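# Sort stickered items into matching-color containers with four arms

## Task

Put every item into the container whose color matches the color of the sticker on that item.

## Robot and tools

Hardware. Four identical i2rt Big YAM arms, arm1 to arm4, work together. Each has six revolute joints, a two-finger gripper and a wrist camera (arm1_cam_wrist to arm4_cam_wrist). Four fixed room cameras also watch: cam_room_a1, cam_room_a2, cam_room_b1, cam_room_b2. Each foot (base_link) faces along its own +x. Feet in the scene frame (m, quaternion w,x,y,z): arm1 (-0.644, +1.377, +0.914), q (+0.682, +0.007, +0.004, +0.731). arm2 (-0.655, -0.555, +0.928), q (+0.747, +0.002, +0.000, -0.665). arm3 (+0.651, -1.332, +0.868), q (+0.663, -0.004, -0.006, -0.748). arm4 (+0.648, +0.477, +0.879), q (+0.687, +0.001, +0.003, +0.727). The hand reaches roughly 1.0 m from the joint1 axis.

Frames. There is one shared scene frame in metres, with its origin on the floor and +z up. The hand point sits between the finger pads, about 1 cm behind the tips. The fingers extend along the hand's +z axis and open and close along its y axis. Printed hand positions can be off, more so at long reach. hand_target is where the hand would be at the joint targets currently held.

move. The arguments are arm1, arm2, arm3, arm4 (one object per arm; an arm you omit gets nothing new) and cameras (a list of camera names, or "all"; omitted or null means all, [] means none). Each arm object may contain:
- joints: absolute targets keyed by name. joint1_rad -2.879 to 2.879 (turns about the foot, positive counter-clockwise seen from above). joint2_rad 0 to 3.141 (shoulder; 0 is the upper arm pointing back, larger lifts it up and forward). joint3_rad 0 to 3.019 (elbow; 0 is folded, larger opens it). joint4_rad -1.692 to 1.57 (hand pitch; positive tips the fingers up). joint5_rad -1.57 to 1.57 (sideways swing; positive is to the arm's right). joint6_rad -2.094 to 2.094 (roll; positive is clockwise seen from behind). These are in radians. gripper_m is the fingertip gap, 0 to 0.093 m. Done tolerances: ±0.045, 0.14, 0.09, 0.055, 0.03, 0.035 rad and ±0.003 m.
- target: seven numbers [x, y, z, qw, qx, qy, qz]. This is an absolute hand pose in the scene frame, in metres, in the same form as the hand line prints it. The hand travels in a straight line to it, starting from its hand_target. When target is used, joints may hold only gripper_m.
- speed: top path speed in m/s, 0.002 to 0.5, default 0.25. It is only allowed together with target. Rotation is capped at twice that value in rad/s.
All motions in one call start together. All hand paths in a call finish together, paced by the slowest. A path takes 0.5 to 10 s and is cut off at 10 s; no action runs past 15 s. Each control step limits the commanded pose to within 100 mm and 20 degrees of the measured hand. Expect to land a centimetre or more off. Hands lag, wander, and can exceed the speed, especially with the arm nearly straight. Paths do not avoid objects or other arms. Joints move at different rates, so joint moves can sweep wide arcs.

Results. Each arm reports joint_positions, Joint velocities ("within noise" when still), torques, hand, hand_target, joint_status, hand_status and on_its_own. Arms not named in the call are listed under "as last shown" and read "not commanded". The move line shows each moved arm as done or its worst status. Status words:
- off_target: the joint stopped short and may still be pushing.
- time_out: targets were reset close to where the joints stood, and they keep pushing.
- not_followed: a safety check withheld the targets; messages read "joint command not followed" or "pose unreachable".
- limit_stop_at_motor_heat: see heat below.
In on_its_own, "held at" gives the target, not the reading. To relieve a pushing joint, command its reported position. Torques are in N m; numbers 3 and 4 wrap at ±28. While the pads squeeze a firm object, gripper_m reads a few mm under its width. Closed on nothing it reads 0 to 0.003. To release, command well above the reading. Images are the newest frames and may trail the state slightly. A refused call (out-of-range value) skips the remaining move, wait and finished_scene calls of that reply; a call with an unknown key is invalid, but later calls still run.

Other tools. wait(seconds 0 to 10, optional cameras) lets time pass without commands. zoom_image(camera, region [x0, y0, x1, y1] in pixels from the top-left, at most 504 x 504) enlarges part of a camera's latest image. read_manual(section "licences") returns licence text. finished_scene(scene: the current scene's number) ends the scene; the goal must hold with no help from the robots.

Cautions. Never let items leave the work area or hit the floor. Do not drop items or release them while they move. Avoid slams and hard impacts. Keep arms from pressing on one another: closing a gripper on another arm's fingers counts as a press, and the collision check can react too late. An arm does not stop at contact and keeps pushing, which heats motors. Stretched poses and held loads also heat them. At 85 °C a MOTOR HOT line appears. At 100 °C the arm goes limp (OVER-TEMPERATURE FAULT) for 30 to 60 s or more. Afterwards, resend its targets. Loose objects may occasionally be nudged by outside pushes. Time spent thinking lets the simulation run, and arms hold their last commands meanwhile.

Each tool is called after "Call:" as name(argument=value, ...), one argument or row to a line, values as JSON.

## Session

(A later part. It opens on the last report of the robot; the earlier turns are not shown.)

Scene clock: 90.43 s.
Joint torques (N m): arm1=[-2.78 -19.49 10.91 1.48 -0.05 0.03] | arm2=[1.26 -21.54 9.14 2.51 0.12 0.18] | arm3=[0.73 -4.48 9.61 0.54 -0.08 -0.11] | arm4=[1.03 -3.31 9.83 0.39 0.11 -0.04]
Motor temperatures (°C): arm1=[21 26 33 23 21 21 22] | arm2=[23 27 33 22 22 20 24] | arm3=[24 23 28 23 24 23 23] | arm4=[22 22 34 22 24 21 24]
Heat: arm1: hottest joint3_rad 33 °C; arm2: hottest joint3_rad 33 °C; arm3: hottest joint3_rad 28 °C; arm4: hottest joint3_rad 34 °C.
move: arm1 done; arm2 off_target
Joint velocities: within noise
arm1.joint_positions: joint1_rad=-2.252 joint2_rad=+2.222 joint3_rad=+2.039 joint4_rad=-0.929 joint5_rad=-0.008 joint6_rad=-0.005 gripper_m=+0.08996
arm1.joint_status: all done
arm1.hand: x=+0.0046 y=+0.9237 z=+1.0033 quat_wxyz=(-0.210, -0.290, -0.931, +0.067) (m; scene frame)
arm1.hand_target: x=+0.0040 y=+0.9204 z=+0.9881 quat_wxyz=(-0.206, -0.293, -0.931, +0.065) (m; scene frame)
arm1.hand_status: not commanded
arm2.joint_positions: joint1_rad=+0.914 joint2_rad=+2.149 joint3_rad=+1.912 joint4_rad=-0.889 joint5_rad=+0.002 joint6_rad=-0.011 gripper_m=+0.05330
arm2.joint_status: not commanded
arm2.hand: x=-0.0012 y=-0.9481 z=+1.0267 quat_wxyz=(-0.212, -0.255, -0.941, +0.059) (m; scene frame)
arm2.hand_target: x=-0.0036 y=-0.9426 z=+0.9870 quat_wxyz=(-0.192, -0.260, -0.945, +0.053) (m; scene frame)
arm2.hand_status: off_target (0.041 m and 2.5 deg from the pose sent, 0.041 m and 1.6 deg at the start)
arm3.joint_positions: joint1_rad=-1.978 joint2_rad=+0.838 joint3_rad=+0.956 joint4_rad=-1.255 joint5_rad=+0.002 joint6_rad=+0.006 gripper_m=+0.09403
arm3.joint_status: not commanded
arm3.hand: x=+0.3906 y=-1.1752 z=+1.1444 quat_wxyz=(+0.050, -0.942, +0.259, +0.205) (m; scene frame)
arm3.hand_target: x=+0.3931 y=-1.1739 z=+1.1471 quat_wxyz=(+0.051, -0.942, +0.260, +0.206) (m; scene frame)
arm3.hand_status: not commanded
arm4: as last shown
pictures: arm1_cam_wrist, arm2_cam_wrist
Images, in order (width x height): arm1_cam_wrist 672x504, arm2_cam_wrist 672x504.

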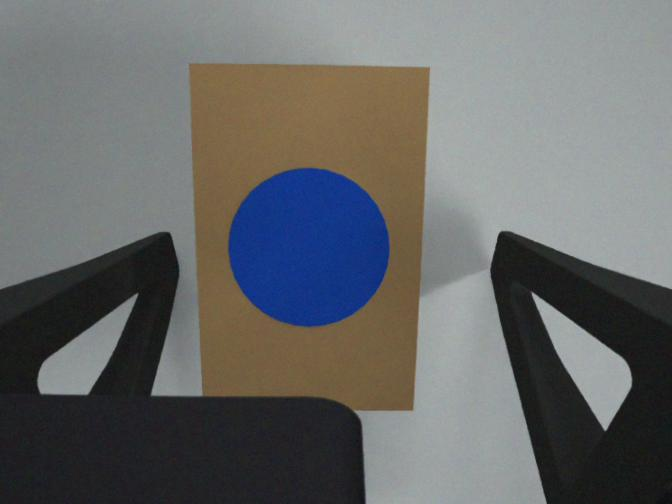

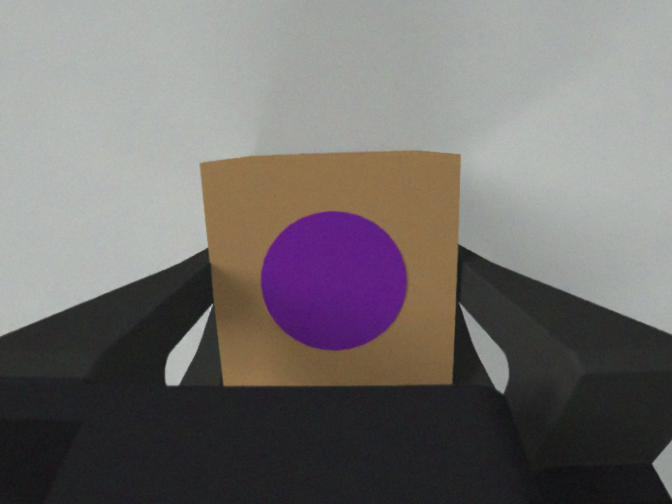

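Call:
move(
  arm1={"target": [-0.357, 1.177, 1.13, -0.2064, -0.2927, -0.9314, 0.0649], "speed": 0.35},
  arm2={"joints": {"gripper_m": 0.09}},
  arm4={"target": [0.036, 0.927, 1.12, -0.0649, 0.9314, -0.2928, -0.2064], "speed": 0.35},
  cameras=["arm2_cam_wrist", "arm4_cam_wrist"],
)

Call:
move(
  arm2={"target": [-0.354, -0.734, 1.14, -0.1922, -0.2603, -0.9447, 0.0530], "speed": 0.35},
  arm3={"target": [0.027, -0.965, 1.14, -0.0581, 0.9419, -0.2604, -0.2086], "speed": 0.35},
  cameras=["arm3_cam_wrist", "arm4_cam_wrist"],
)

Scene clock: 105.50 s.
Joint torques (N m): arm1=[-1.73 -2.02 11.34 0.7 -0.01 -0.06] | arm2=[1.2 -22.3 9.81 2.32 0.13 0.19] | arm3=[0.56 -4.42 9.61 0.55 -0.08 -0.11] | arm4=[0.32 -23.59 12.49 0.21 -0.04 -0.09]
Motor temperatures (°C): arm1=[21 26 33 23 21 21 21] | arm2=[23 28 32 22 22 20 24] | arm3=[24 23 28 23 24 23 23] | arm4=[22 22 35 22 24 21 24]
Heat: arm1: hottest joint3_rad 33 °C; arm2: hottest joint3_rad 32 °C; arm3: hottest joint3_rad 28 °C; arm4: hottest joint3_rad 35 °C.
move: arm1 done; arm2 done; arm4 off_target
Joint velocities: within noise
arm1.joint_positions: joint1_rad=-2.252 joint2_rad=+0.948 joint3_rad=+0.860 joint4_rad=-1.012 joint5_rad=-0.010 joint6_rad=+0.002 gripper_m=+0.08996
arm1.joint_status: not commanded
arm1.hand: x=-0.3549 y=+1.1776 z=+1.1338 quat_wxyz=(-0.216, -0.293, -0.929, +0.066) (m; scene frame)
arm1.hand_target: x=-0.3570 y=+1.1770 z=+1.1301 quat_wxyz=(-0.206, -0.293, -0.931, +0.065) (m; scene frame)
arm1.hand_status: done (0.004 m and 1.1 deg from the pose sent, 0.459 m and 0.5 deg at the start)
arm2.joint_positions: joint1_rad=+0.914 joint2_rad=+2.157 joint3_rad=+1.902 joint4_rad=-0.884 joint5_rad=+0.002 joint6_rad=-0.011 gripper_m=+0.08993
arm2.joint_status: all done
arm2.hand: x=-0.0032 y=-0.9468 z=+1.0167 quat_wxyz=(-0.206, -0.256, -0.943, +0.057) (m; scene frame)
arm2.hand_target: x=-0.0035 y=-0.9426 z=+0.9869 quat_wxyz=(-0.192, -0.260, -0.945, +0.053) (m; scene frame)
arm2.hand_status: not commanded
arm3: as last shown
arm4.joint_positions: joint1_rad=+0.890 joint2_rad=+2.098 joint3_rad=+2.173 joint4_rad=-1.236 joint5_rad=-0.002 joint6_rad=-0.009 gripper_m=+0.09401
arm4.joint_status: not commanded
arm4.hand: x=+0.0409 y=+0.9169 z=+1.1074 quat_wxyz=(-0.060, +0.933, -0.297, -0.195) (m; scene frame)
arm4.hand_target: x=+0.0365 y=+0.9265 z=+1.1199 quat_wxyz=(-0.065, +0.931, -0.293, -0.207) (m; scene frame)
arm4.hand_status: off_target (0.017 m and 1.5 deg from the pose sent, 0.462 m and 0.9 deg at the start)
pictures: arm2_cam_wrist, arm4_cam_wrist
Images, in order (width x height): arm2_cam_wrist 672x504, arm4_cam_wrist 672x504.

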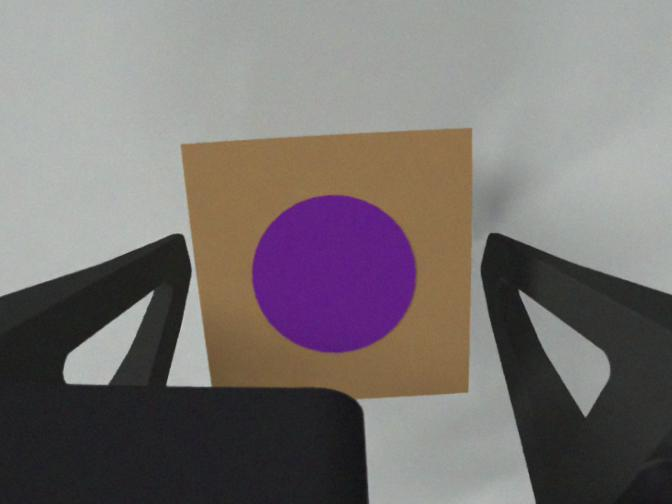

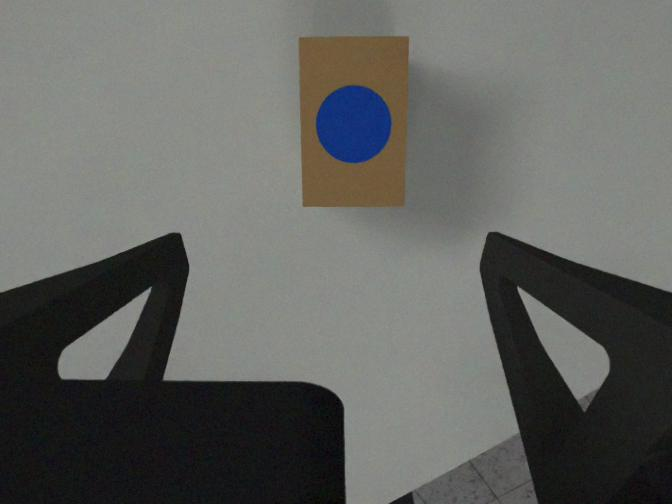

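Scene clock: 107.67 s.
Joint torques (N m): arm1=[-2.14 -2.32 11.34 0.76 -0.04 -0.03] | arm2=[1.61 -5.48 10.1 1.05 0.16 0.2] | arm3=[1.9 -23.94 13.93 0.42 0.12 -0.01] | arm4=[0.21 -23.77 12.46 0.39 -0.04 -0.08]
Motor temperatures (°C): arm1=[21 26 33 23 21 21 21] | arm2=[23 28 32 22 22 20 24] | arm3=[24 23 29 23 24 23 23] | arm4=[22 23 36 22 24 21 24]
Heat: arm1: hottest joint3_rad 33 °C; arm2: hottest joint3_rad 32 °C; arm3: hottest joint3_rad 29 °C; arm4: hottest joint3_rad 36 °C.
move: arm2 off_target; arm3 off_target
Joint velocities: within noise
arm1, arm4: as last shown
arm2.joint_positions: joint1_rad=+0.915 joint2_rad=+0.987 joint3_rad=+0.891 joint4_rad=-1.031 joint5_rad=+0.003 joint6_rad=-0.007 gripper_m=+0.08994
arm2.joint_status: not commanded
arm2.hand: x=-0.3509 y=-0.7394 z=+1.1534 quat_wxyz=(-0.212, -0.257, -0.941, +0.059) (m; scene frame)
arm2.hand_target: x=-0.3542 y=-0.7340 z=+1.1403 quat_wxyz=(-0.192, -0.260, -0.945, +0.053) (m; scene frame)
arm2.hand_status: off_target (0.015 m and 2.5 deg from the pose sent, 0.428 m and 1.8 deg at the start)
arm3.joint_positions: joint1_rad=-1.978 joint2_rad=+1.983 joint3_rad=+2.058 joint4_rad=-1.248 joint5_rad=+0.016 joint6_rad=+0.006 gripper_m=+0.09403
arm3.joint_status: not commanded
arm3.hand: x=+0.0373 y=-0.9670 z=+1.1141 quat_wxyz=(+0.052, -0.946, +0.261, +0.187) (m; scene frame)
arm3.hand_target: x=+0.0280 y=-0.9657 z=+1.1399 quat_wxyz=(+0.058, -0.941, +0.260, +0.209) (m; scene frame)
arm3.hand_status: off_target (0.028 m and 2.7 deg from the pose sent, 0.420 m and 1.0 deg at the start)
arm4.joint_positions: joint1_rad=+0.890 joint2_rad=+2.098 joint3_rad=+2.173 joint4_rad=-1.237 joint5_rad=-0.002 joint6_rad=-0.009 gripper_m=+0.09401
arm4.hand: x=+0.0410 y=+0.9168 z=+1.1074 quat_wxyz=(-0.060, +0.933, -0.297, -0.195) (m; scene frame)
pictures: arm3_cam_wrist, arm4_cam_wrist
Images, in order (width x height): arm3_cam_wrist 672x504, arm4_cam_wrist 672x504.

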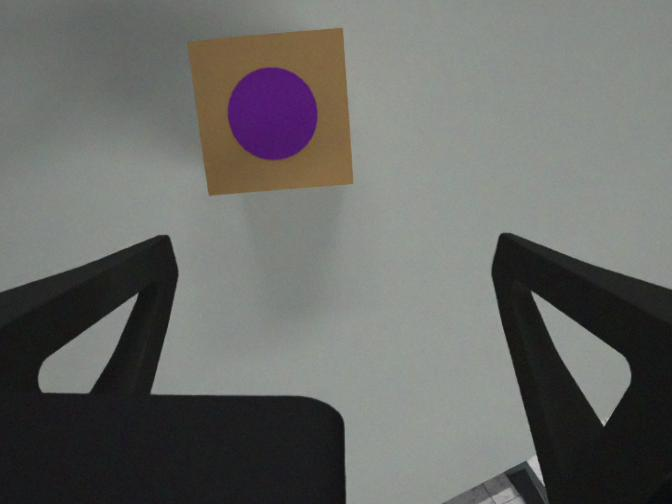

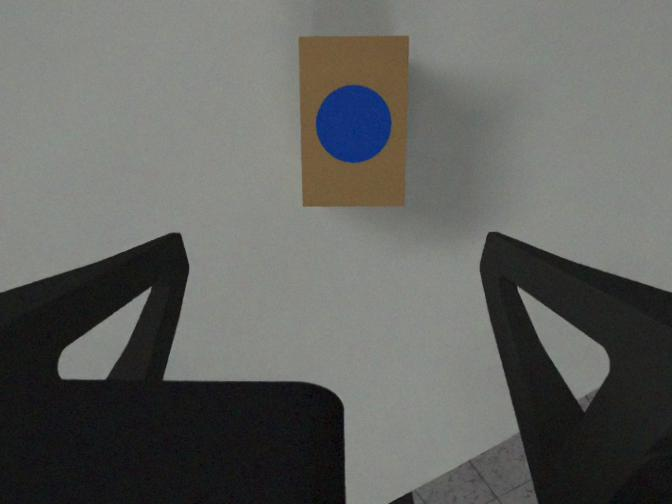

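Call:
move(
  arm3={"target": [-0.0215, -0.965, 1.042, -0.0581, 0.9419, -0.2604, -0.2086], "speed": 0.2},
  arm4={"target": [0.0, 0.959, 1.021, -0.0649, 0.9314, -0.2928, -0.2064], "speed": 0.2},
  cameras=["arm3_cam_wrist", "arm4_cam_wrist"],
)

Scene clock: 124.00 s.
Joint torques (N m): arm1=[-2.67 -2.08 11.32 0.69 0.03 -0.02] | arm2=[1.55 -5.54 10.11 1.05 0.15 0.2] | arm3=[2.14 -26.34 10.73 1.26 0.13 0.03] | arm4=[0.26 -24.23 12.16 0.94 -0.03 -0.08]
Motor temperatures (°C): arm1=[21 26 33 23 21 21 21] | arm2=[23 27 31 22 22 20 23] | arm3=[24 24 30 23 24 23 23] | arm4=[22 25 39 22 24 21 24]
Heat: arm1: hottest joint3_rad 33 °C; arm2: hottest joint3_rad 31 °C; arm3: hottest joint3_rad 30 °C; arm4: hottest joint3_rad 39 °C.
move: arm3 off_target; arm4 off_target
Joint velocities: within noise
arm1, arm2: as last shown
arm3.joint_positions: joint1_rad=-1.948 joint2_rad=+2.125 joint3_rad=+2.058 joint4_rad=-1.098 joint5_rad=+0.030 joint6_rad=+0.033 gripper_m=+0.09403
arm3.joint_status: not commanded
arm3.hand: x=-0.0116 y=-0.9629 z=+1.0269 quat_wxyz=(+0.054, -0.945, +0.261, +0.190) (m; scene frame)
arm3.hand_target: x=-0.0212 y=-0.9653 z=+1.0423 quat_wxyz=(+0.058, -0.941, +0.260, +0.209) (m; scene frame)
arm3.hand_status: off_target (0.018 m and 2.2 deg from the pose sent, 0.093 m and 2.7 deg at the start)
arm4.joint_positions: joint1_rad=+0.880 joint2_rad=+2.253 joint3_rad=+2.217 joint4_rad=-1.122 joint5_rad=-0.004 joint6_rad=-0.016 gripper_m=+0.09397
arm4.joint_status: not commanded
arm4.hand: x=+0.0090 y=+0.9477 z=+1.0227 quat_wxyz=(-0.061, +0.932, -0.298, -0.196) (m; scene frame)
arm4.hand_target: x=+0.0007 y=+0.9584 z=+1.0210 quat_wxyz=(-0.065, +0.931, -0.293, -0.207) (m; scene frame)
arm4.hand_status: off_target (0.015 m and 1.4 deg from the pose sent, 0.105 m and 1.5 deg at the start)
pictures: arm3_cam_wrist, arm4_cam_wrist
Images, in order (width x height): arm3_cam_wrist 672x504, arm4_cam_wrist 672x504.

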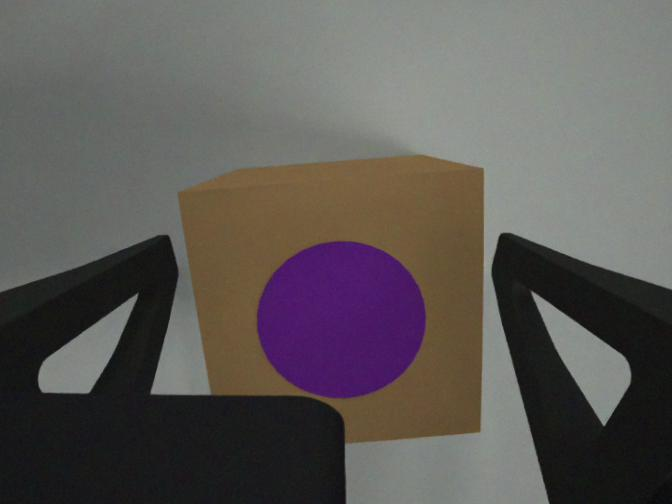

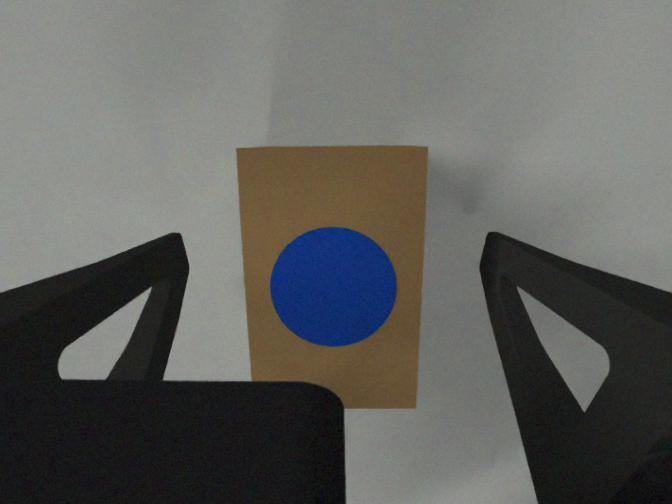

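Call:
move(
  arm3={"joints": {"gripper_m": 0.040}},
  arm4={"joints": {"gripper_m": 0.032}},
  cameras=[],
)

Call:
move(
  arm3={"target": [0.350, -1.153, 1.16, -0.0581, 0.9419, -0.2604, -0.2086], "speed": 0.35},
  arm4={"target": [0.361, 0.68, 1.16, -0.0649, 0.9314, -0.2928, -0.2064], "speed": 0.35},
  cameras=["arm3_cam_wrist", "arm4_cam_wrist"],
)

Call:
move(
  arm3={"joints": {"joint1_rad": 1.773, "joint2_rad": 0.833, "joint3_rad": 0.960, "joint4_rad": -1.262, "joint5_rad": 0, "joint6_rad": 0}},
  arm4={"joints": {"joint1_rad": -1.904, "joint2_rad": 0.827, "joint3_rad": 0.927, "joint4_rad": -1.234, "joint5_rad": 0, "joint6_rad": 0}},
  cameras=["arm3_cam_wrist", "arm4_cam_wrist"],
)

Call:
move(
  arm3={"target": [1.204, -1.285, 0.79, -0.2077, 0.0401, -0.9773, -0.0085], "speed": 0.3},
  arm4={"target": [1.150, 0.333, 0.79, -0.2143, -0.1350, -0.9669, 0.0299], "speed": 0.3},
  cameras=["arm3_cam_wrist", "arm4_cam_wrist"],
)

Call:
move(
  arm3={"target": [1.204, -1.285, 0.735, -0.2077, 0.0401, -0.9773, -0.0085], "speed": 0.1},
  arm4={"target": [1.150, 0.333, 0.735, -0.2143, -0.1350, -0.9669, 0.0299], "speed": 0.1},
  cameras=["arm3_cam_wrist", "arm4_cam_wrist", "cam_room_a1", "cam_room_a2"],
)

Scene clock: 150.10 s.
Joint torques (N m): arm1=[-1.73 -2.49 11.49 0.64 0.03 -0.02] | arm2=[1.67 -5.48 10.13 1.06 0.15 0.21] | arm3=[2.32 -26.23 10.81 1.24 0.12 0.02] | arm4=[0.56 -24.12 12.05 1.03 -0.02 -0.1]
Motor temperatures (°C): arm1=[21 25 33 23 21 21 21] | arm2=[23 26 31 22 22 20 23] | arm3=[24 26 31 23 24 23 23] | arm4=[22 27 43 22 24 21 24]
Heat: arm1: hottest joint3_rad 33 °C; arm2: hottest joint3_rad 31 °C; arm3: hottest joint3_rad 31 °C; arm4: hottest joint3_rad 43 °C.
move: arm3 off_target; arm4 off_target
Joint velocities: within noise
arm1, arm2: as last shown
arm3.joint_positions: joint1_rad=-1.948 joint2_rad=+2.125 joint3_rad=+2.058 joint4_rad=-1.098 joint5_rad=+0.031 joint6_rad=+0.034 gripper_m=+0.05354
arm3.joint_status: gripper_m off_target (ended at +0.05357, target +0.04000)
arm3.hand: x=-0.0115 y=-0.9628 z=+1.0269 quat_wxyz=(+0.055, -0.945, +0.262, +0.190) (m; scene frame)
arm3.hand_target: x=-0.0211 y=-0.9653 z=+1.0423 quat_wxyz=(+0.058, -0.941, +0.260, +0.209) (m; scene frame)
arm3.hand_status: not commanded
arm4.joint_positions: joint1_rad=+0.880 joint2_rad=+2.253 joint3_rad=+2.217 joint4_rad=-1.122 joint5_rad=-0.004 joint6_rad=-0.018 gripper_m=+0.04441
arm4.joint_status: gripper_m off_target (ended at +0.04444, target +0.03200)
arm4.hand: x=+0.0090 y=+0.9477 z=+1.0227 quat_wxyz=(-0.061, +0.933, -0.297, -0.196) (m; scene frame)
arm4.hand_target: x=+0.0007 y=+0.9584 z=+1.0210 quat_wxyz=(-0.065, +0.931, -0.293, -0.207) (m; scene frame)
arm4.hand_status: not commanded
pictures: none
No camera images: "cameras" was empty.

Scene clock: 152.33 s.
Joint torques (N m): arm1=[-1.79 -1.85 11.43 0.76 0.05 -0.06] | arm2=[1.67 -5.42 10.11 1.07 0.14 0.19] | arm3=[0.38 -5.42 9.05 0.68 -0.05 -0.13] | arm4=[1.32 -5.25 9.18 0.39 0.2 0.17]
Motor temperatures (°C): arm1=[21 25 33 23 21 21 21] | arm2=[23 26 31 22 22 20 23] | arm3=[24 26 31 23 24 23 23] | arm4=[22 27 42 22 24 21 25]
Heat: arm1: hottest joint3_rad 33 °C; arm2: hottest joint3_rad 31 °C; arm3: hottest joint3_rad 31 °C; arm4: hottest joint3_rad 42 °C.
move: arm3 done; arm4 done
Joint velocities: within noise
arm1, arm2: as last shown
arm3.joint_positions: joint1_rad=-1.951 joint2_rad=+0.959 joint3_rad=+1.064 joint4_rad=-1.219 joint5_rad=+0.024 joint6_rad=+0.026 gripper_m=+0.05353
arm3.joint_status: not commanded
arm3.hand: x=+0.3472 y=-1.1563 z=+1.1639 quat_wxyz=(+0.058, -0.940, +0.258, +0.215) (m; scene frame)
arm3.hand_target: x=+0.3500 y=-1.1531 z=+1.1601 quat_wxyz=(+0.058, -0.941, +0.260, +0.209) (m; scene frame)
arm3.hand_status: done (0.006 m and 0.8 deg from the pose sent, 0.430 m and 2.2 deg at the start)
arm4.joint_positions: joint1_rad=+0.901 joint2_rad=+0.967 joint3_rad=+1.030 joint4_rad=-1.181 joint5_rad=+0.002 joint6_rad=-0.014 gripper_m=+0.04441
arm4.joint_status: not commanded
arm4.hand: x=+0.3624 y=+0.6814 z=+1.1635 quat_wxyz=(-0.068, +0.931, -0.289, -0.215) (m; scene frame)
arm4.hand_target: x=+0.3611 y=+0.6800 z=+1.1600 quat_wxyz=(-0.065, +0.931, -0.293, -0.206) (m; scene frame)
arm4.hand_status: done (0.004 m and 1.1 deg from the pose sent, 0.463 m and 1.3 deg at the start)
pictures: arm3_cam_wrist, arm4_cam_wrist
Images, in order (width x height): arm3_cam_wrist 672x504, arm4_cam_wrist 672x504.

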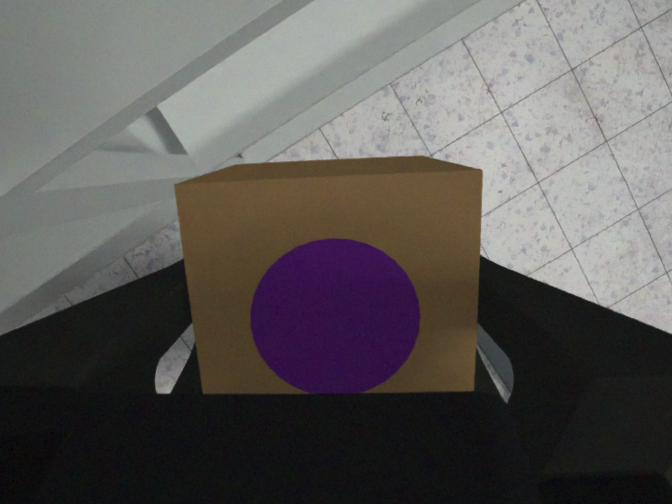

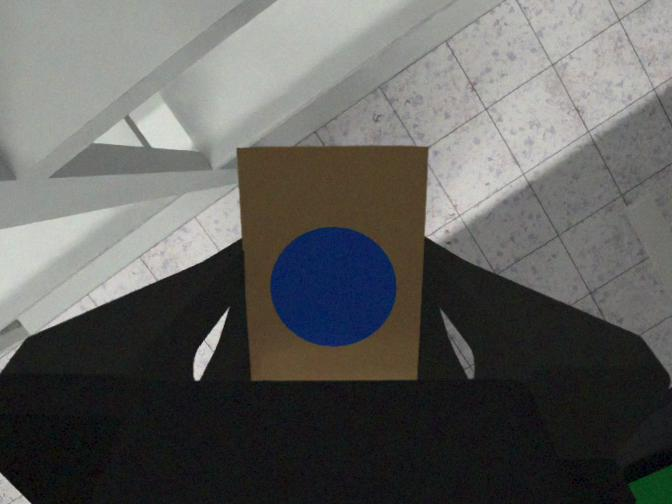

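Scene clock: 154.90 s.
Joint torques (N m): arm1=[-2.43 -2.2 11.26 0.77 0.04 -0.03] | arm2=[1.49 -5.42 10.1 1.06 0.14 0.2] | arm3=[1.67 -4.31 9.59 0.77 0.13 -0.11] | arm4=[0.73 -3.55 9.83 0.53 0.07 0.17]
Motor temperatures (°C): arm1=[21 25 33 23 21 21 21] | arm2=[23 26 31 22 22 20 23] | arm3=[24 26 31 23 24 23 23] | arm4=[22 27 42 22 24 21 25]
Heat: arm1: hottest joint3_rad 33 °C; arm2: hottest joint3_rad 31 °C; arm3: hottest joint3_rad 31 °C; arm4: hottest joint3_rad 42 °C.
move: arm3 done; arm4 done
Joint velocities: within noise
arm1, arm2: as last shown
arm3.joint_positions: joint1_rad=+1.764 joint2_rad=+0.839 joint3_rad=+0.956 joint4_rad=-1.261 joint5_rad=-0.002 joint6_rad=+0.006 gripper_m=+0.05329
arm3.joint_status: all done
arm3.hand: x=+0.9503 y=-1.3061 z=+1.1460 quat_wxyz=(-0.212, +0.034, -0.977, -0.003) (m; scene frame)
arm3.hand_target: x=+0.9497 y=-1.3038 z=+1.1494 quat_wxyz=(-0.216, +0.041, -0.975, -0.002) (m; scene frame)
arm3.hand_status: not commanded
arm4.joint_positions: joint1_rad=-1.903 joint2_rad=+0.825 joint3_rad=+0.913 joint4_rad=-1.228 joint5_rad=+0.001 joint6_rad=-0.011 gripper_m=+0.04446
arm4.joint_status: all done
arm4.hand: x=+0.9355 y=+0.3965 z=+1.1428 quat_wxyz=(-0.209, -0.129, -0.969, +0.033) (m; scene frame)
arm4.hand_target: x=+0.9371 y=+0.3960 z=+1.1487 quat_wxyz=(-0.213, -0.134, -0.967, +0.032) (m; scene frame)
arm4.hand_status: not commanded
pictures: arm3_cam_wrist, arm4_cam_wrist
Images, in order (width x height): arm3_cam_wrist 672x504, arm4_cam_wrist 672x504.

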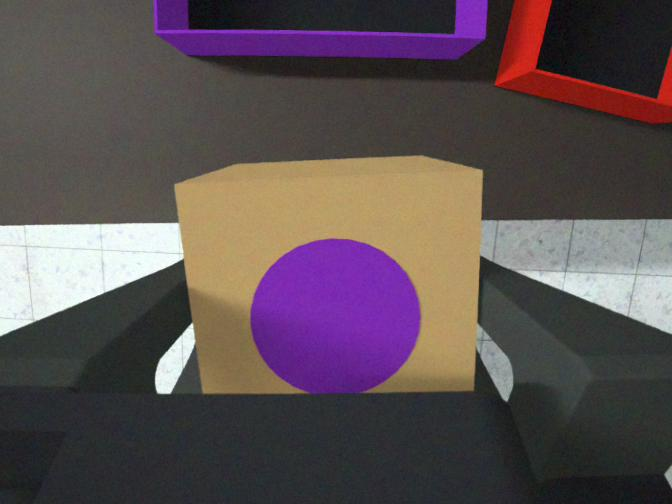

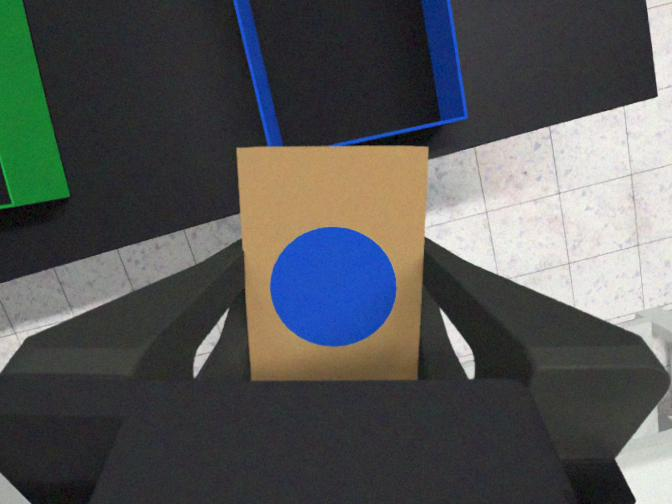

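Scene clock: 157.10 s.
Joint torques (N m): arm1=[-2.37 -2.37 11.56 0.66 0.06 -0.03] | arm2=[1.49 -5.48 10.1 1.09 0.15 0.2] | arm3=[1.85 -19.25 7.99 1.22 -0.07 -0.04] | arm4=[0.62 -15.74 6.76 1.26 -0.02 0.12]
Motor temperatures (°C): arm1=[21 25 33 23 21 21 21] | arm2=[23 26 31 22 22 20 23] | arm3=[24 26 31 23 24 23 23] | arm4=[22 26 41 22 24 21 25]
Heat: arm1: hottest joint3_rad 33 °C; arm2: hottest joint3_rad 31 °C; arm3: hottest joint3_rad 31 °C; arm4: hottest joint3_rad 41 °C.
move: arm3 off_target; arm4 off_target
Joint velocities: within noise
arm1, arm2: as last shown
arm3.joint_positions: joint1_rad=+1.764 joint2_rad=+1.975 joint3_rad=+0.989 joint4_rad=-0.227 joint5_rad=-0.010 joint6_rad=+0.006 gripper_m=+0.05323
arm3.joint_status: not commanded
arm3.hand: x=+1.1795 y=-1.2933 z=+0.7704 quat_wxyz=(-0.178, +0.035, -0.983, -0.005) (m; scene frame)
arm3.hand_target: x=+1.2030 y=-1.2849 z=+0.7906 quat_wxyz=(-0.208, +0.040, -0.977, -0.009) (m; scene frame)
arm3.hand_status: off_target (0.032 m and 3.6 deg from the pose sent, 0.438 m and 1.1 deg at the start)
arm4.joint_positions: joint1_rad=-1.903 joint2_rad=+1.925 joint3_rad=+0.878 joint4_rad=-0.126 joint5_rad=-0.002 joint6_rad=-0.011 gripper_m=+0.04446
arm4.joint_status: not commanded
arm4.hand: x=+1.1315 y=+0.3399 z=+0.7821 quat_wxyz=(-0.194, -0.129, -0.972, +0.029) (m; scene frame)
arm4.hand_target: x=+1.1494 y=+0.3332 z=+0.7905 quat_wxyz=(-0.214, -0.135, -0.967, +0.030) (m; scene frame)
arm4.hand_status: off_target (0.021 m and 2.5 deg from the pose sent, 0.418 m and 1.1 deg at the start)
pictures: arm3_cam_wrist, arm4_cam_wrist
Images, in order (width x height): arm3_cam_wrist 672x504, arm4_cam_wrist 672x504.

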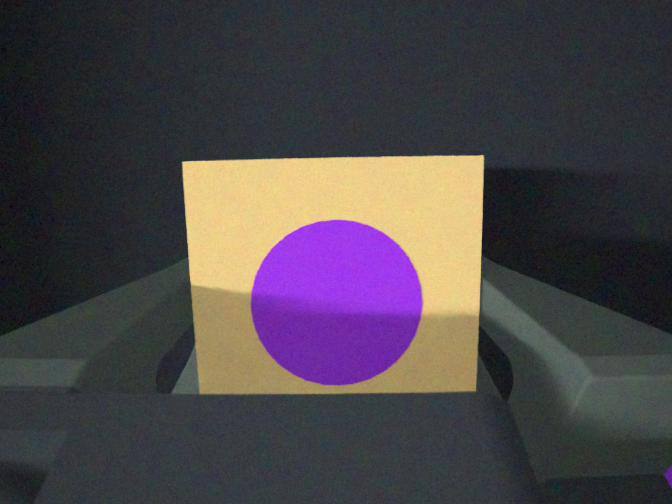

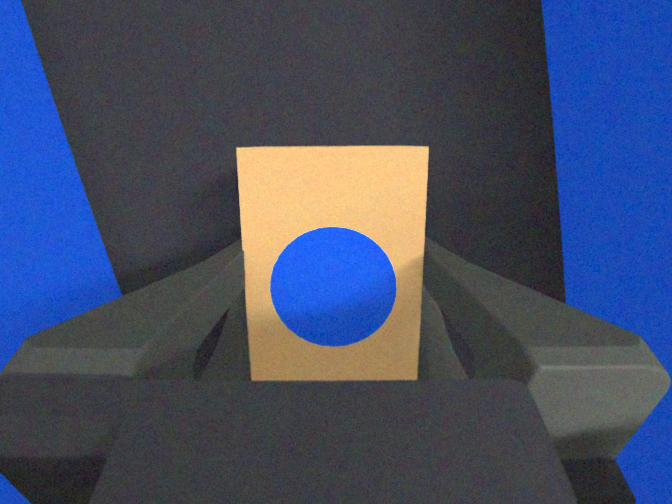

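Scene clock: 158.17 s.
Joint torques (N m): arm1=[-2.2 -2.14 11.4 0.92 -0.01 -0.07] | arm2=[1.55 -5.48 10.11 1.07 0.15 0.19] | arm3=[1.9 -14.97 6.76 1.07 -0.02 -0.02] | arm4=[0.62 -13.8 5.49 1.24 0 0.15]
Motor temperatures (°C): arm1=[21 25 33 23 21 21 21] | arm2=[23 26 31 22 22 20 23] | arm3=[24 26 31 23 24 23 24] | arm4=[22 26 41 22 24 21 25]
Heat: arm1: hottest joint3_rad 33 °C; arm2: hottest joint3_rad 31 °C; arm3: hottest joint3_rad 31 °C; arm4: hottest joint3_rad 41 °C.
move: arm3 off_target; arm4 off_target
Joint velocities: within noise
arm1, arm2: as last shown
arm3.joint_positions: joint1_rad=+1.764 joint2_rad=+2.052 joint3_rad=+1.005 joint4_rad=-0.095 joint5_rad=-0.010 joint6_rad=+0.006 gripper_m=+0.05319
arm3.joint_status: not commanded
arm3.hand: x=+1.2001 y=-1.2921 z=+0.7477 quat_wxyz=(-0.212, +0.035, -0.977, -0.007) (m; scene frame)
arm3.hand_target: x=+1.2034 y=-1.2850 z=+0.7354 quat_wxyz=(-0.208, +0.040, -0.977, -0.009) (m; scene frame)
arm3.hand_status: off_target (0.015 m and 0.8 deg from the pose sent, 0.044 m and 3.6 deg at the start)
arm4.joint_positions: joint1_rad=-1.903 joint2_rad=+2.031 joint3_rad=+0.898 joint4_rad=+0.009 joint5_rad=-0.002 joint6_rad=-0.011 gripper_m=+0.04446
arm4.joint_status: not commanded
arm4.hand: x=+1.1466 y=+0.3355 z=+0.7493 quat_wxyz=(-0.218, -0.128, -0.967, +0.033) (m; scene frame)
arm4.hand_target: x=+1.1495 y=+0.3332 z=+0.7354 quat_wxyz=(-0.214, -0.135, -0.967, +0.030) (m; scene frame)
arm4.hand_status: off_target (0.015 m and 0.9 deg from the pose sent, 0.051 m and 2.5 deg at the start)
pictures: arm3_cam_wrist, arm4_cam_wrist, cam_room_a1, cam_room_a2
Images, in order (width x height): arm3_cam_wrist 672x504, arm4_cam_wrist 672x504, cam_room_a1 672x504, cam_room_a2 672x504.

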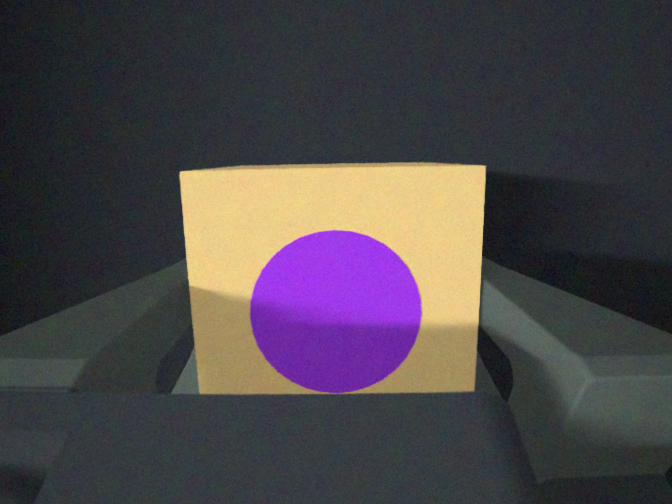

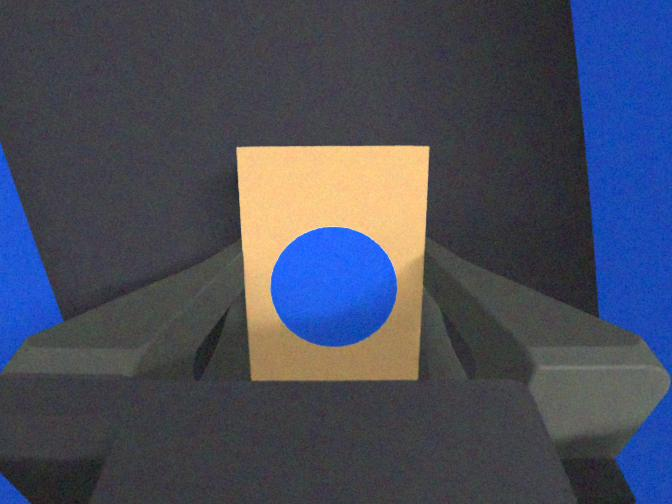

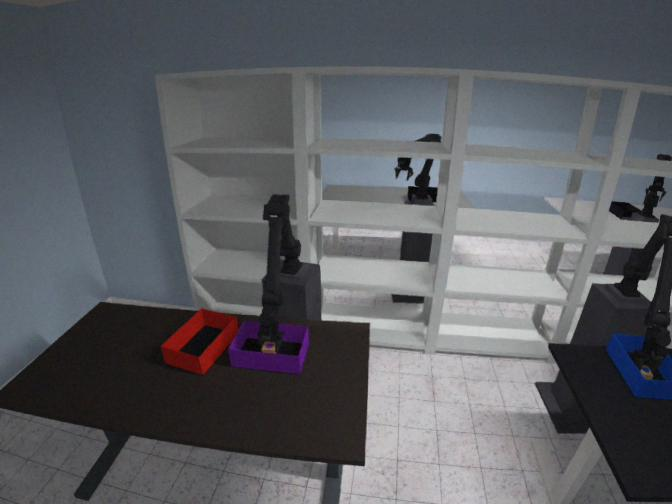

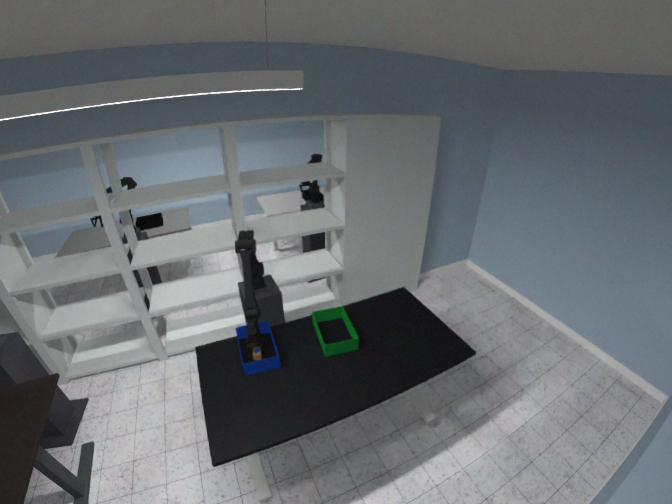

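Call:
move(
  arm3={"joints": {"gripper_m": 0.085}},
  arm4={"target": [1.150, 0.333, 0.722, -0.2143, -0.1350, -0.9669, 0.0299], "speed": 0.1},
  cameras=["arm3_cam_wrist", "arm4_cam_wrist"],
)

Call:
move(
  arm3={"target": [1.13, -1.29, 0.92, -0.2077, 0.0401, -0.9773, -0.0085], "speed": 0.25},
  arm4={"joints": {"gripper_m": 0.075}},
  cameras=["arm3_cam_wrist", "arm4_cam_wrist"],
)

Call:
move(
  arm4={"target": [1.07, 0.355, 0.92, -0.2143, -0.1350, -0.9669, 0.0299], "speed": 0.25},
  cameras=["arm3_cam_wrist", "arm4_cam_wrist"],
)

Scene clock: 166.20 s.
Joint torques (N m): arm1=[-1.73 -2.37 11.38 0.8 0.08 -0.03] | arm2=[1.67 -5.66 10.11 1.09 0.14 0.2] | arm3=[1.9 -15.91 6.48 0.99 -0.08 -0.05] | arm4=[0.38 -12.1 5.16 1.11 0.03 0.16]
Motor temperatures (°C): arm1=[21 25 33 23 21 21 21] | arm2=[23 26 31 22 22 20 23] | arm3=[24 26 30 23 24 23 24] | arm4=[22 26 39 22 24 21 25]
Heat: arm1: hottest joint3_rad 33 °C; arm2: hottest joint3_rad 31 °C; arm3: hottest joint3_rad 30 °C; arm4: hottest joint3_rad 39 °C.
move: arm3 done; arm4 off_target
Joint velocities: within noise
arm1.joint_positions: joint1_rad=-2.252 joint2_rad=+0.948 joint3_rad=+0.860 joint4_rad=-1.012 joint5_rad=-0.010 joint6_rad=+0.002 gripper_m=+0.08996
arm1.joint_status: not commanded
arm1.hand: x=-0.3549 y=+1.1776 z=+1.1338 quat_wxyz=(-0.216, -0.293, -0.929, +0.066) (m; scene frame)
arm1.hand_target: x=-0.3570 y=+1.1770 z=+1.1301 quat_wxyz=(-0.206, -0.293, -0.931, +0.065) (m; scene frame)
arm1.hand_status: not commanded
arm2: as last shown
arm3.joint_positions: joint1_rad=+1.764 joint2_rad=+2.063 joint3_rad=+1.008 joint4_rad=-0.094 joint5_rad=-0.009 joint6_rad=+0.008 gripper_m=+0.08495
arm3.joint_status: all done
arm3.hand: x=+1.1993 y=-1.2924 z=+0.7432 quat_wxyz=(-0.210, +0.034, -0.977, -0.006) (m; scene frame)
arm3.hand_target: x=+1.2034 y=-1.2850 z=+0.7353 quat_wxyz=(-0.208, +0.040, -0.977, -0.008) (m; scene frame)
arm3.hand_status: not commanded
arm4.joint_positions: joint1_rad=-1.903 joint2_rad=+2.040 joint3_rad=+0.905 joint4_rad=+0.041 joint5_rad=-0.002 joint6_rad=-0.011 gripper_m=+0.04446
arm4.joint_status: not commanded
arm4.hand: x=+1.1548 y=+0.3332 z=+0.7497 quat_wxyz=(-0.231, -0.128, -0.964, +0.035) (m; scene frame)
arm4.hand_target: x=+1.1486 y=+0.3335 z=+0.7234 quat_wxyz=(-0.214, -0.135, -0.967, +0.030) (m; scene frame)
arm4.hand_status: off_target (0.028 m and 2.2 deg from the pose sent, 0.028 m and 0.9 deg at the start)
pictures: arm3_cam_wrist, arm4_cam_wrist
Images, in order (width x height): arm3_cam_wrist 672x504, arm4_cam_wrist 672x504.

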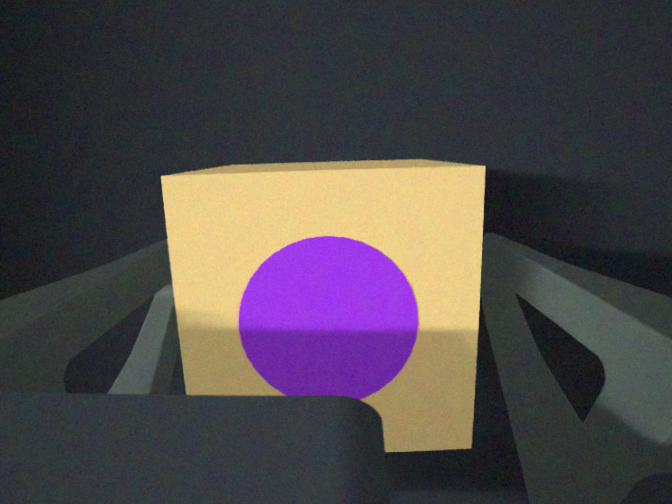

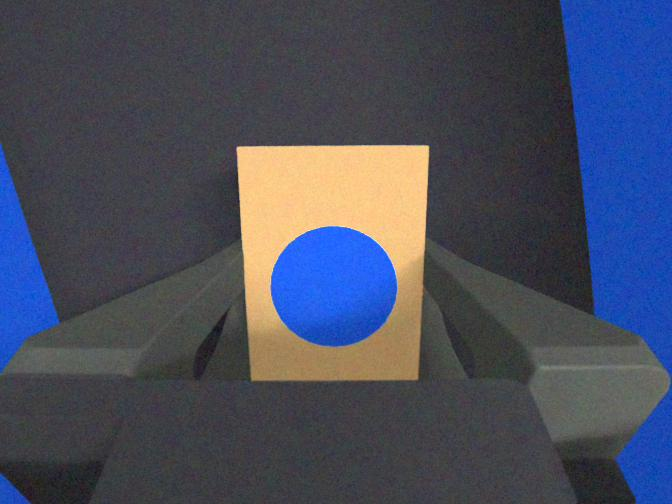

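Scene clock: 167.67 s.
Joint torques (N m): arm1=[-2.26 -1.79 11.37 0.75 0 -0.05] | arm2=[1.55 -5.54 10.1 1.07 0.15 0.2] | arm3=[1.67 -12.75 7.05 0.54 -0.06 -0.09] | arm4=[0.03 -14.45 4.64 1.02 0.04 0.16]
Motor temperatures (°C): arm1=[21 25 33 23 21 21 21] | arm2=[23 26 31 22 22 20 23] | arm3=[24 26 30 23 24 23 24] | arm4=[22 26 38 22 24 21 25]
Heat: arm1: hottest joint3_rad 33 °C; arm2: hottest joint3_rad 31 °C; arm3: hottest joint3_rad 30 °C; arm4: hottest joint3_rad 38 °C.
move: arm3 done; arm4 done
Joint velocities: within noise
arm1: as last shown
arm2.joint_positions: joint1_rad=+0.915 joint2_rad=+0.987 joint3_rad=+0.891 joint4_rad=-1.031 joint5_rad=+0.003 joint6_rad=-0.007 gripper_m=+0.08994
arm2.joint_status: not commanded
arm2.hand: x=-0.3509 y=-0.7394 z=+1.1534 quat_wxyz=(-0.212, -0.257, -0.941, +0.059) (m; scene frame)
arm2.hand_target: x=-0.3542 y=-0.7340 z=+1.1403 quat_wxyz=(-0.192, -0.260, -0.945, +0.053) (m; scene frame)
arm2.hand_status: not commanded
arm3.joint_positions: joint1_rad=+1.764 joint2_rad=+1.534 joint3_rad=+0.889 joint4_rad=-0.486 joint5_rad=-0.010 joint6_rad=+0.008 gripper_m=+0.08496
arm3.joint_status: not commanded
arm3.hand: x=+1.1351 y=-1.2943 z=+0.9268 quat_wxyz=(-0.218, +0.034, -0.975, -0.007) (m; scene frame)
arm3.hand_target: x=+1.1299 y=-1.2900 z=+0.9201 quat_wxyz=(-0.208, +0.040, -0.977, -0.008) (m; scene frame)
arm3.hand_status: done (0.009 m and 1.4 deg from the pose sent, 0.190 m and 0.8 deg at the start)
arm4.joint_positions: joint1_rad=-1.901 joint2_rad=+2.070 joint3_rad=+0.908 joint4_rad=+0.046 joint5_rad=-0.003 joint6_rad=-0.011 gripper_m=+0.07491
arm4.joint_status: all done
arm4.hand: x=+1.1505 y=+0.3354 z=+0.7364 quat_wxyz=(-0.222, -0.127, -0.966, +0.032) (m; scene frame)
arm4.hand_target: x=+1.1485 y=+0.3335 z=+0.7234 quat_wxyz=(-0.214, -0.135, -0.967, +0.030) (m; scene frame)
arm4.hand_status: not commanded
pictures: arm3_cam_wrist, arm4_cam_wrist
Images, in order (width x height): arm3_cam_wrist 672x504, arm4_cam_wrist 672x504.

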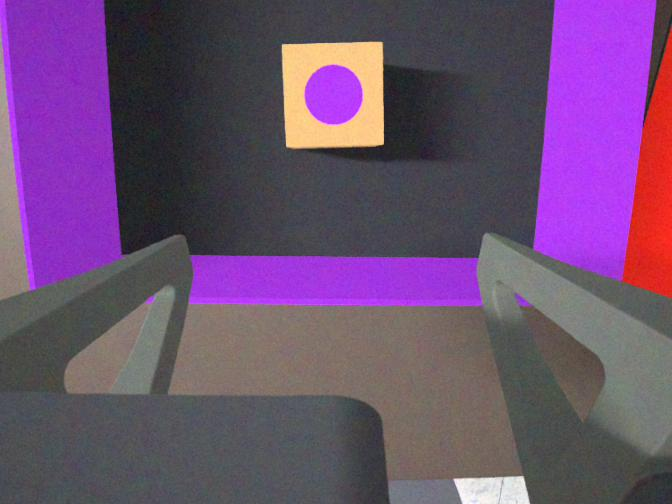

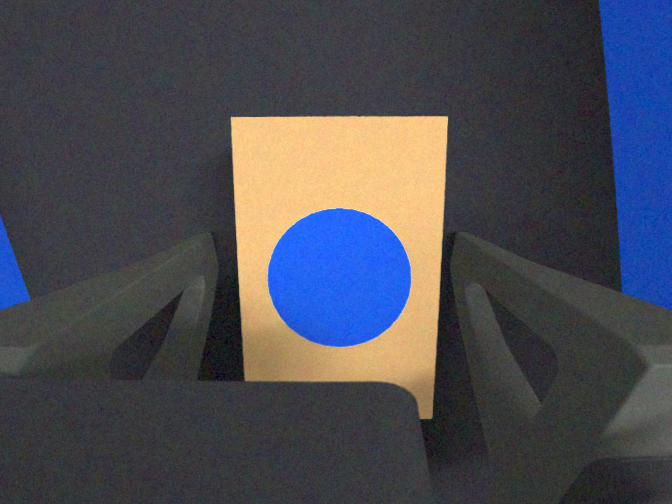

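Scene clock: 169.20 s.
Joint torques (N m): arm1=[-2.08 -2.37 11.44 0.75 0.01 -0.05] | arm2=[1.61 -5.54 10.07 1.09 0.15 0.2] | arm3=[1.79 -12.69 7.04 0.58 -0.07 -0.09] | arm4=[0.03 -10.46 6.95 0.39 -0.06 0.14]
Motor temperatures (°C): arm1=[21 25 33 23 21 21 21] | arm2=[23 26 31 22 22 20 23] | arm3=[24 26 30 23 24 23 24] | arm4=[22 26 38 22 24 21 25]
Heat: arm1: hottest joint3_rad 33 °C; arm2: hottest joint3_rad 31 °C; arm3: hottest joint3_rad 30 °C; arm4: hottest joint3_rad 38 °C.
move: arm4 done
Joint velocities: within noise
arm1, arm2, arm3: as last shown
arm4.joint_positions: joint1_rad=-1.904 joint2_rad=+1.448 joint3_rad=+0.743 joint4_rad=-0.408 joint5_rad=-0.004 joint6_rad=-0.011 gripper_m=+0.07491
arm4.joint_status: not commanded
arm4.hand: x=+1.0735 y=+0.3570 z=+0.9237 quat_wxyz=(-0.222, -0.128, -0.966, +0.032) (m; scene frame)
arm4.hand_target: x=+1.0700 y=+0.3550 z=+0.9201 quat_wxyz=(-0.214, -0.135, -0.967, +0.030) (m; scene frame)
arm4.hand_status: done (0.006 m and 1.3 deg from the pose sent, 0.201 m and 1.3 deg at the start)
pictures: arm3_cam_wrist, arm4_cam_wrist
Images, in order (width x height): arm3_cam_wrist 672x504, arm4_cam_wrist 672x504.

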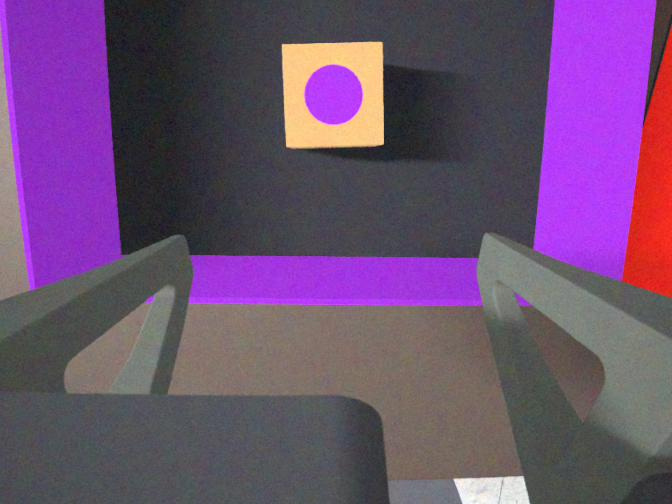

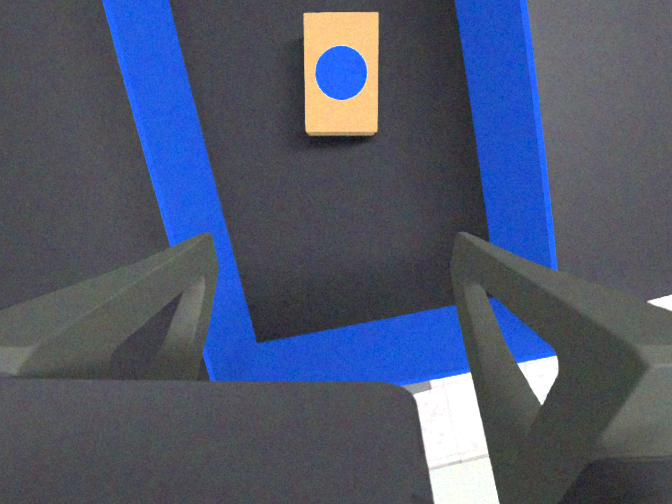

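Call:
finished_scene(
  scene=2,
)

The scene is finished: the task was done.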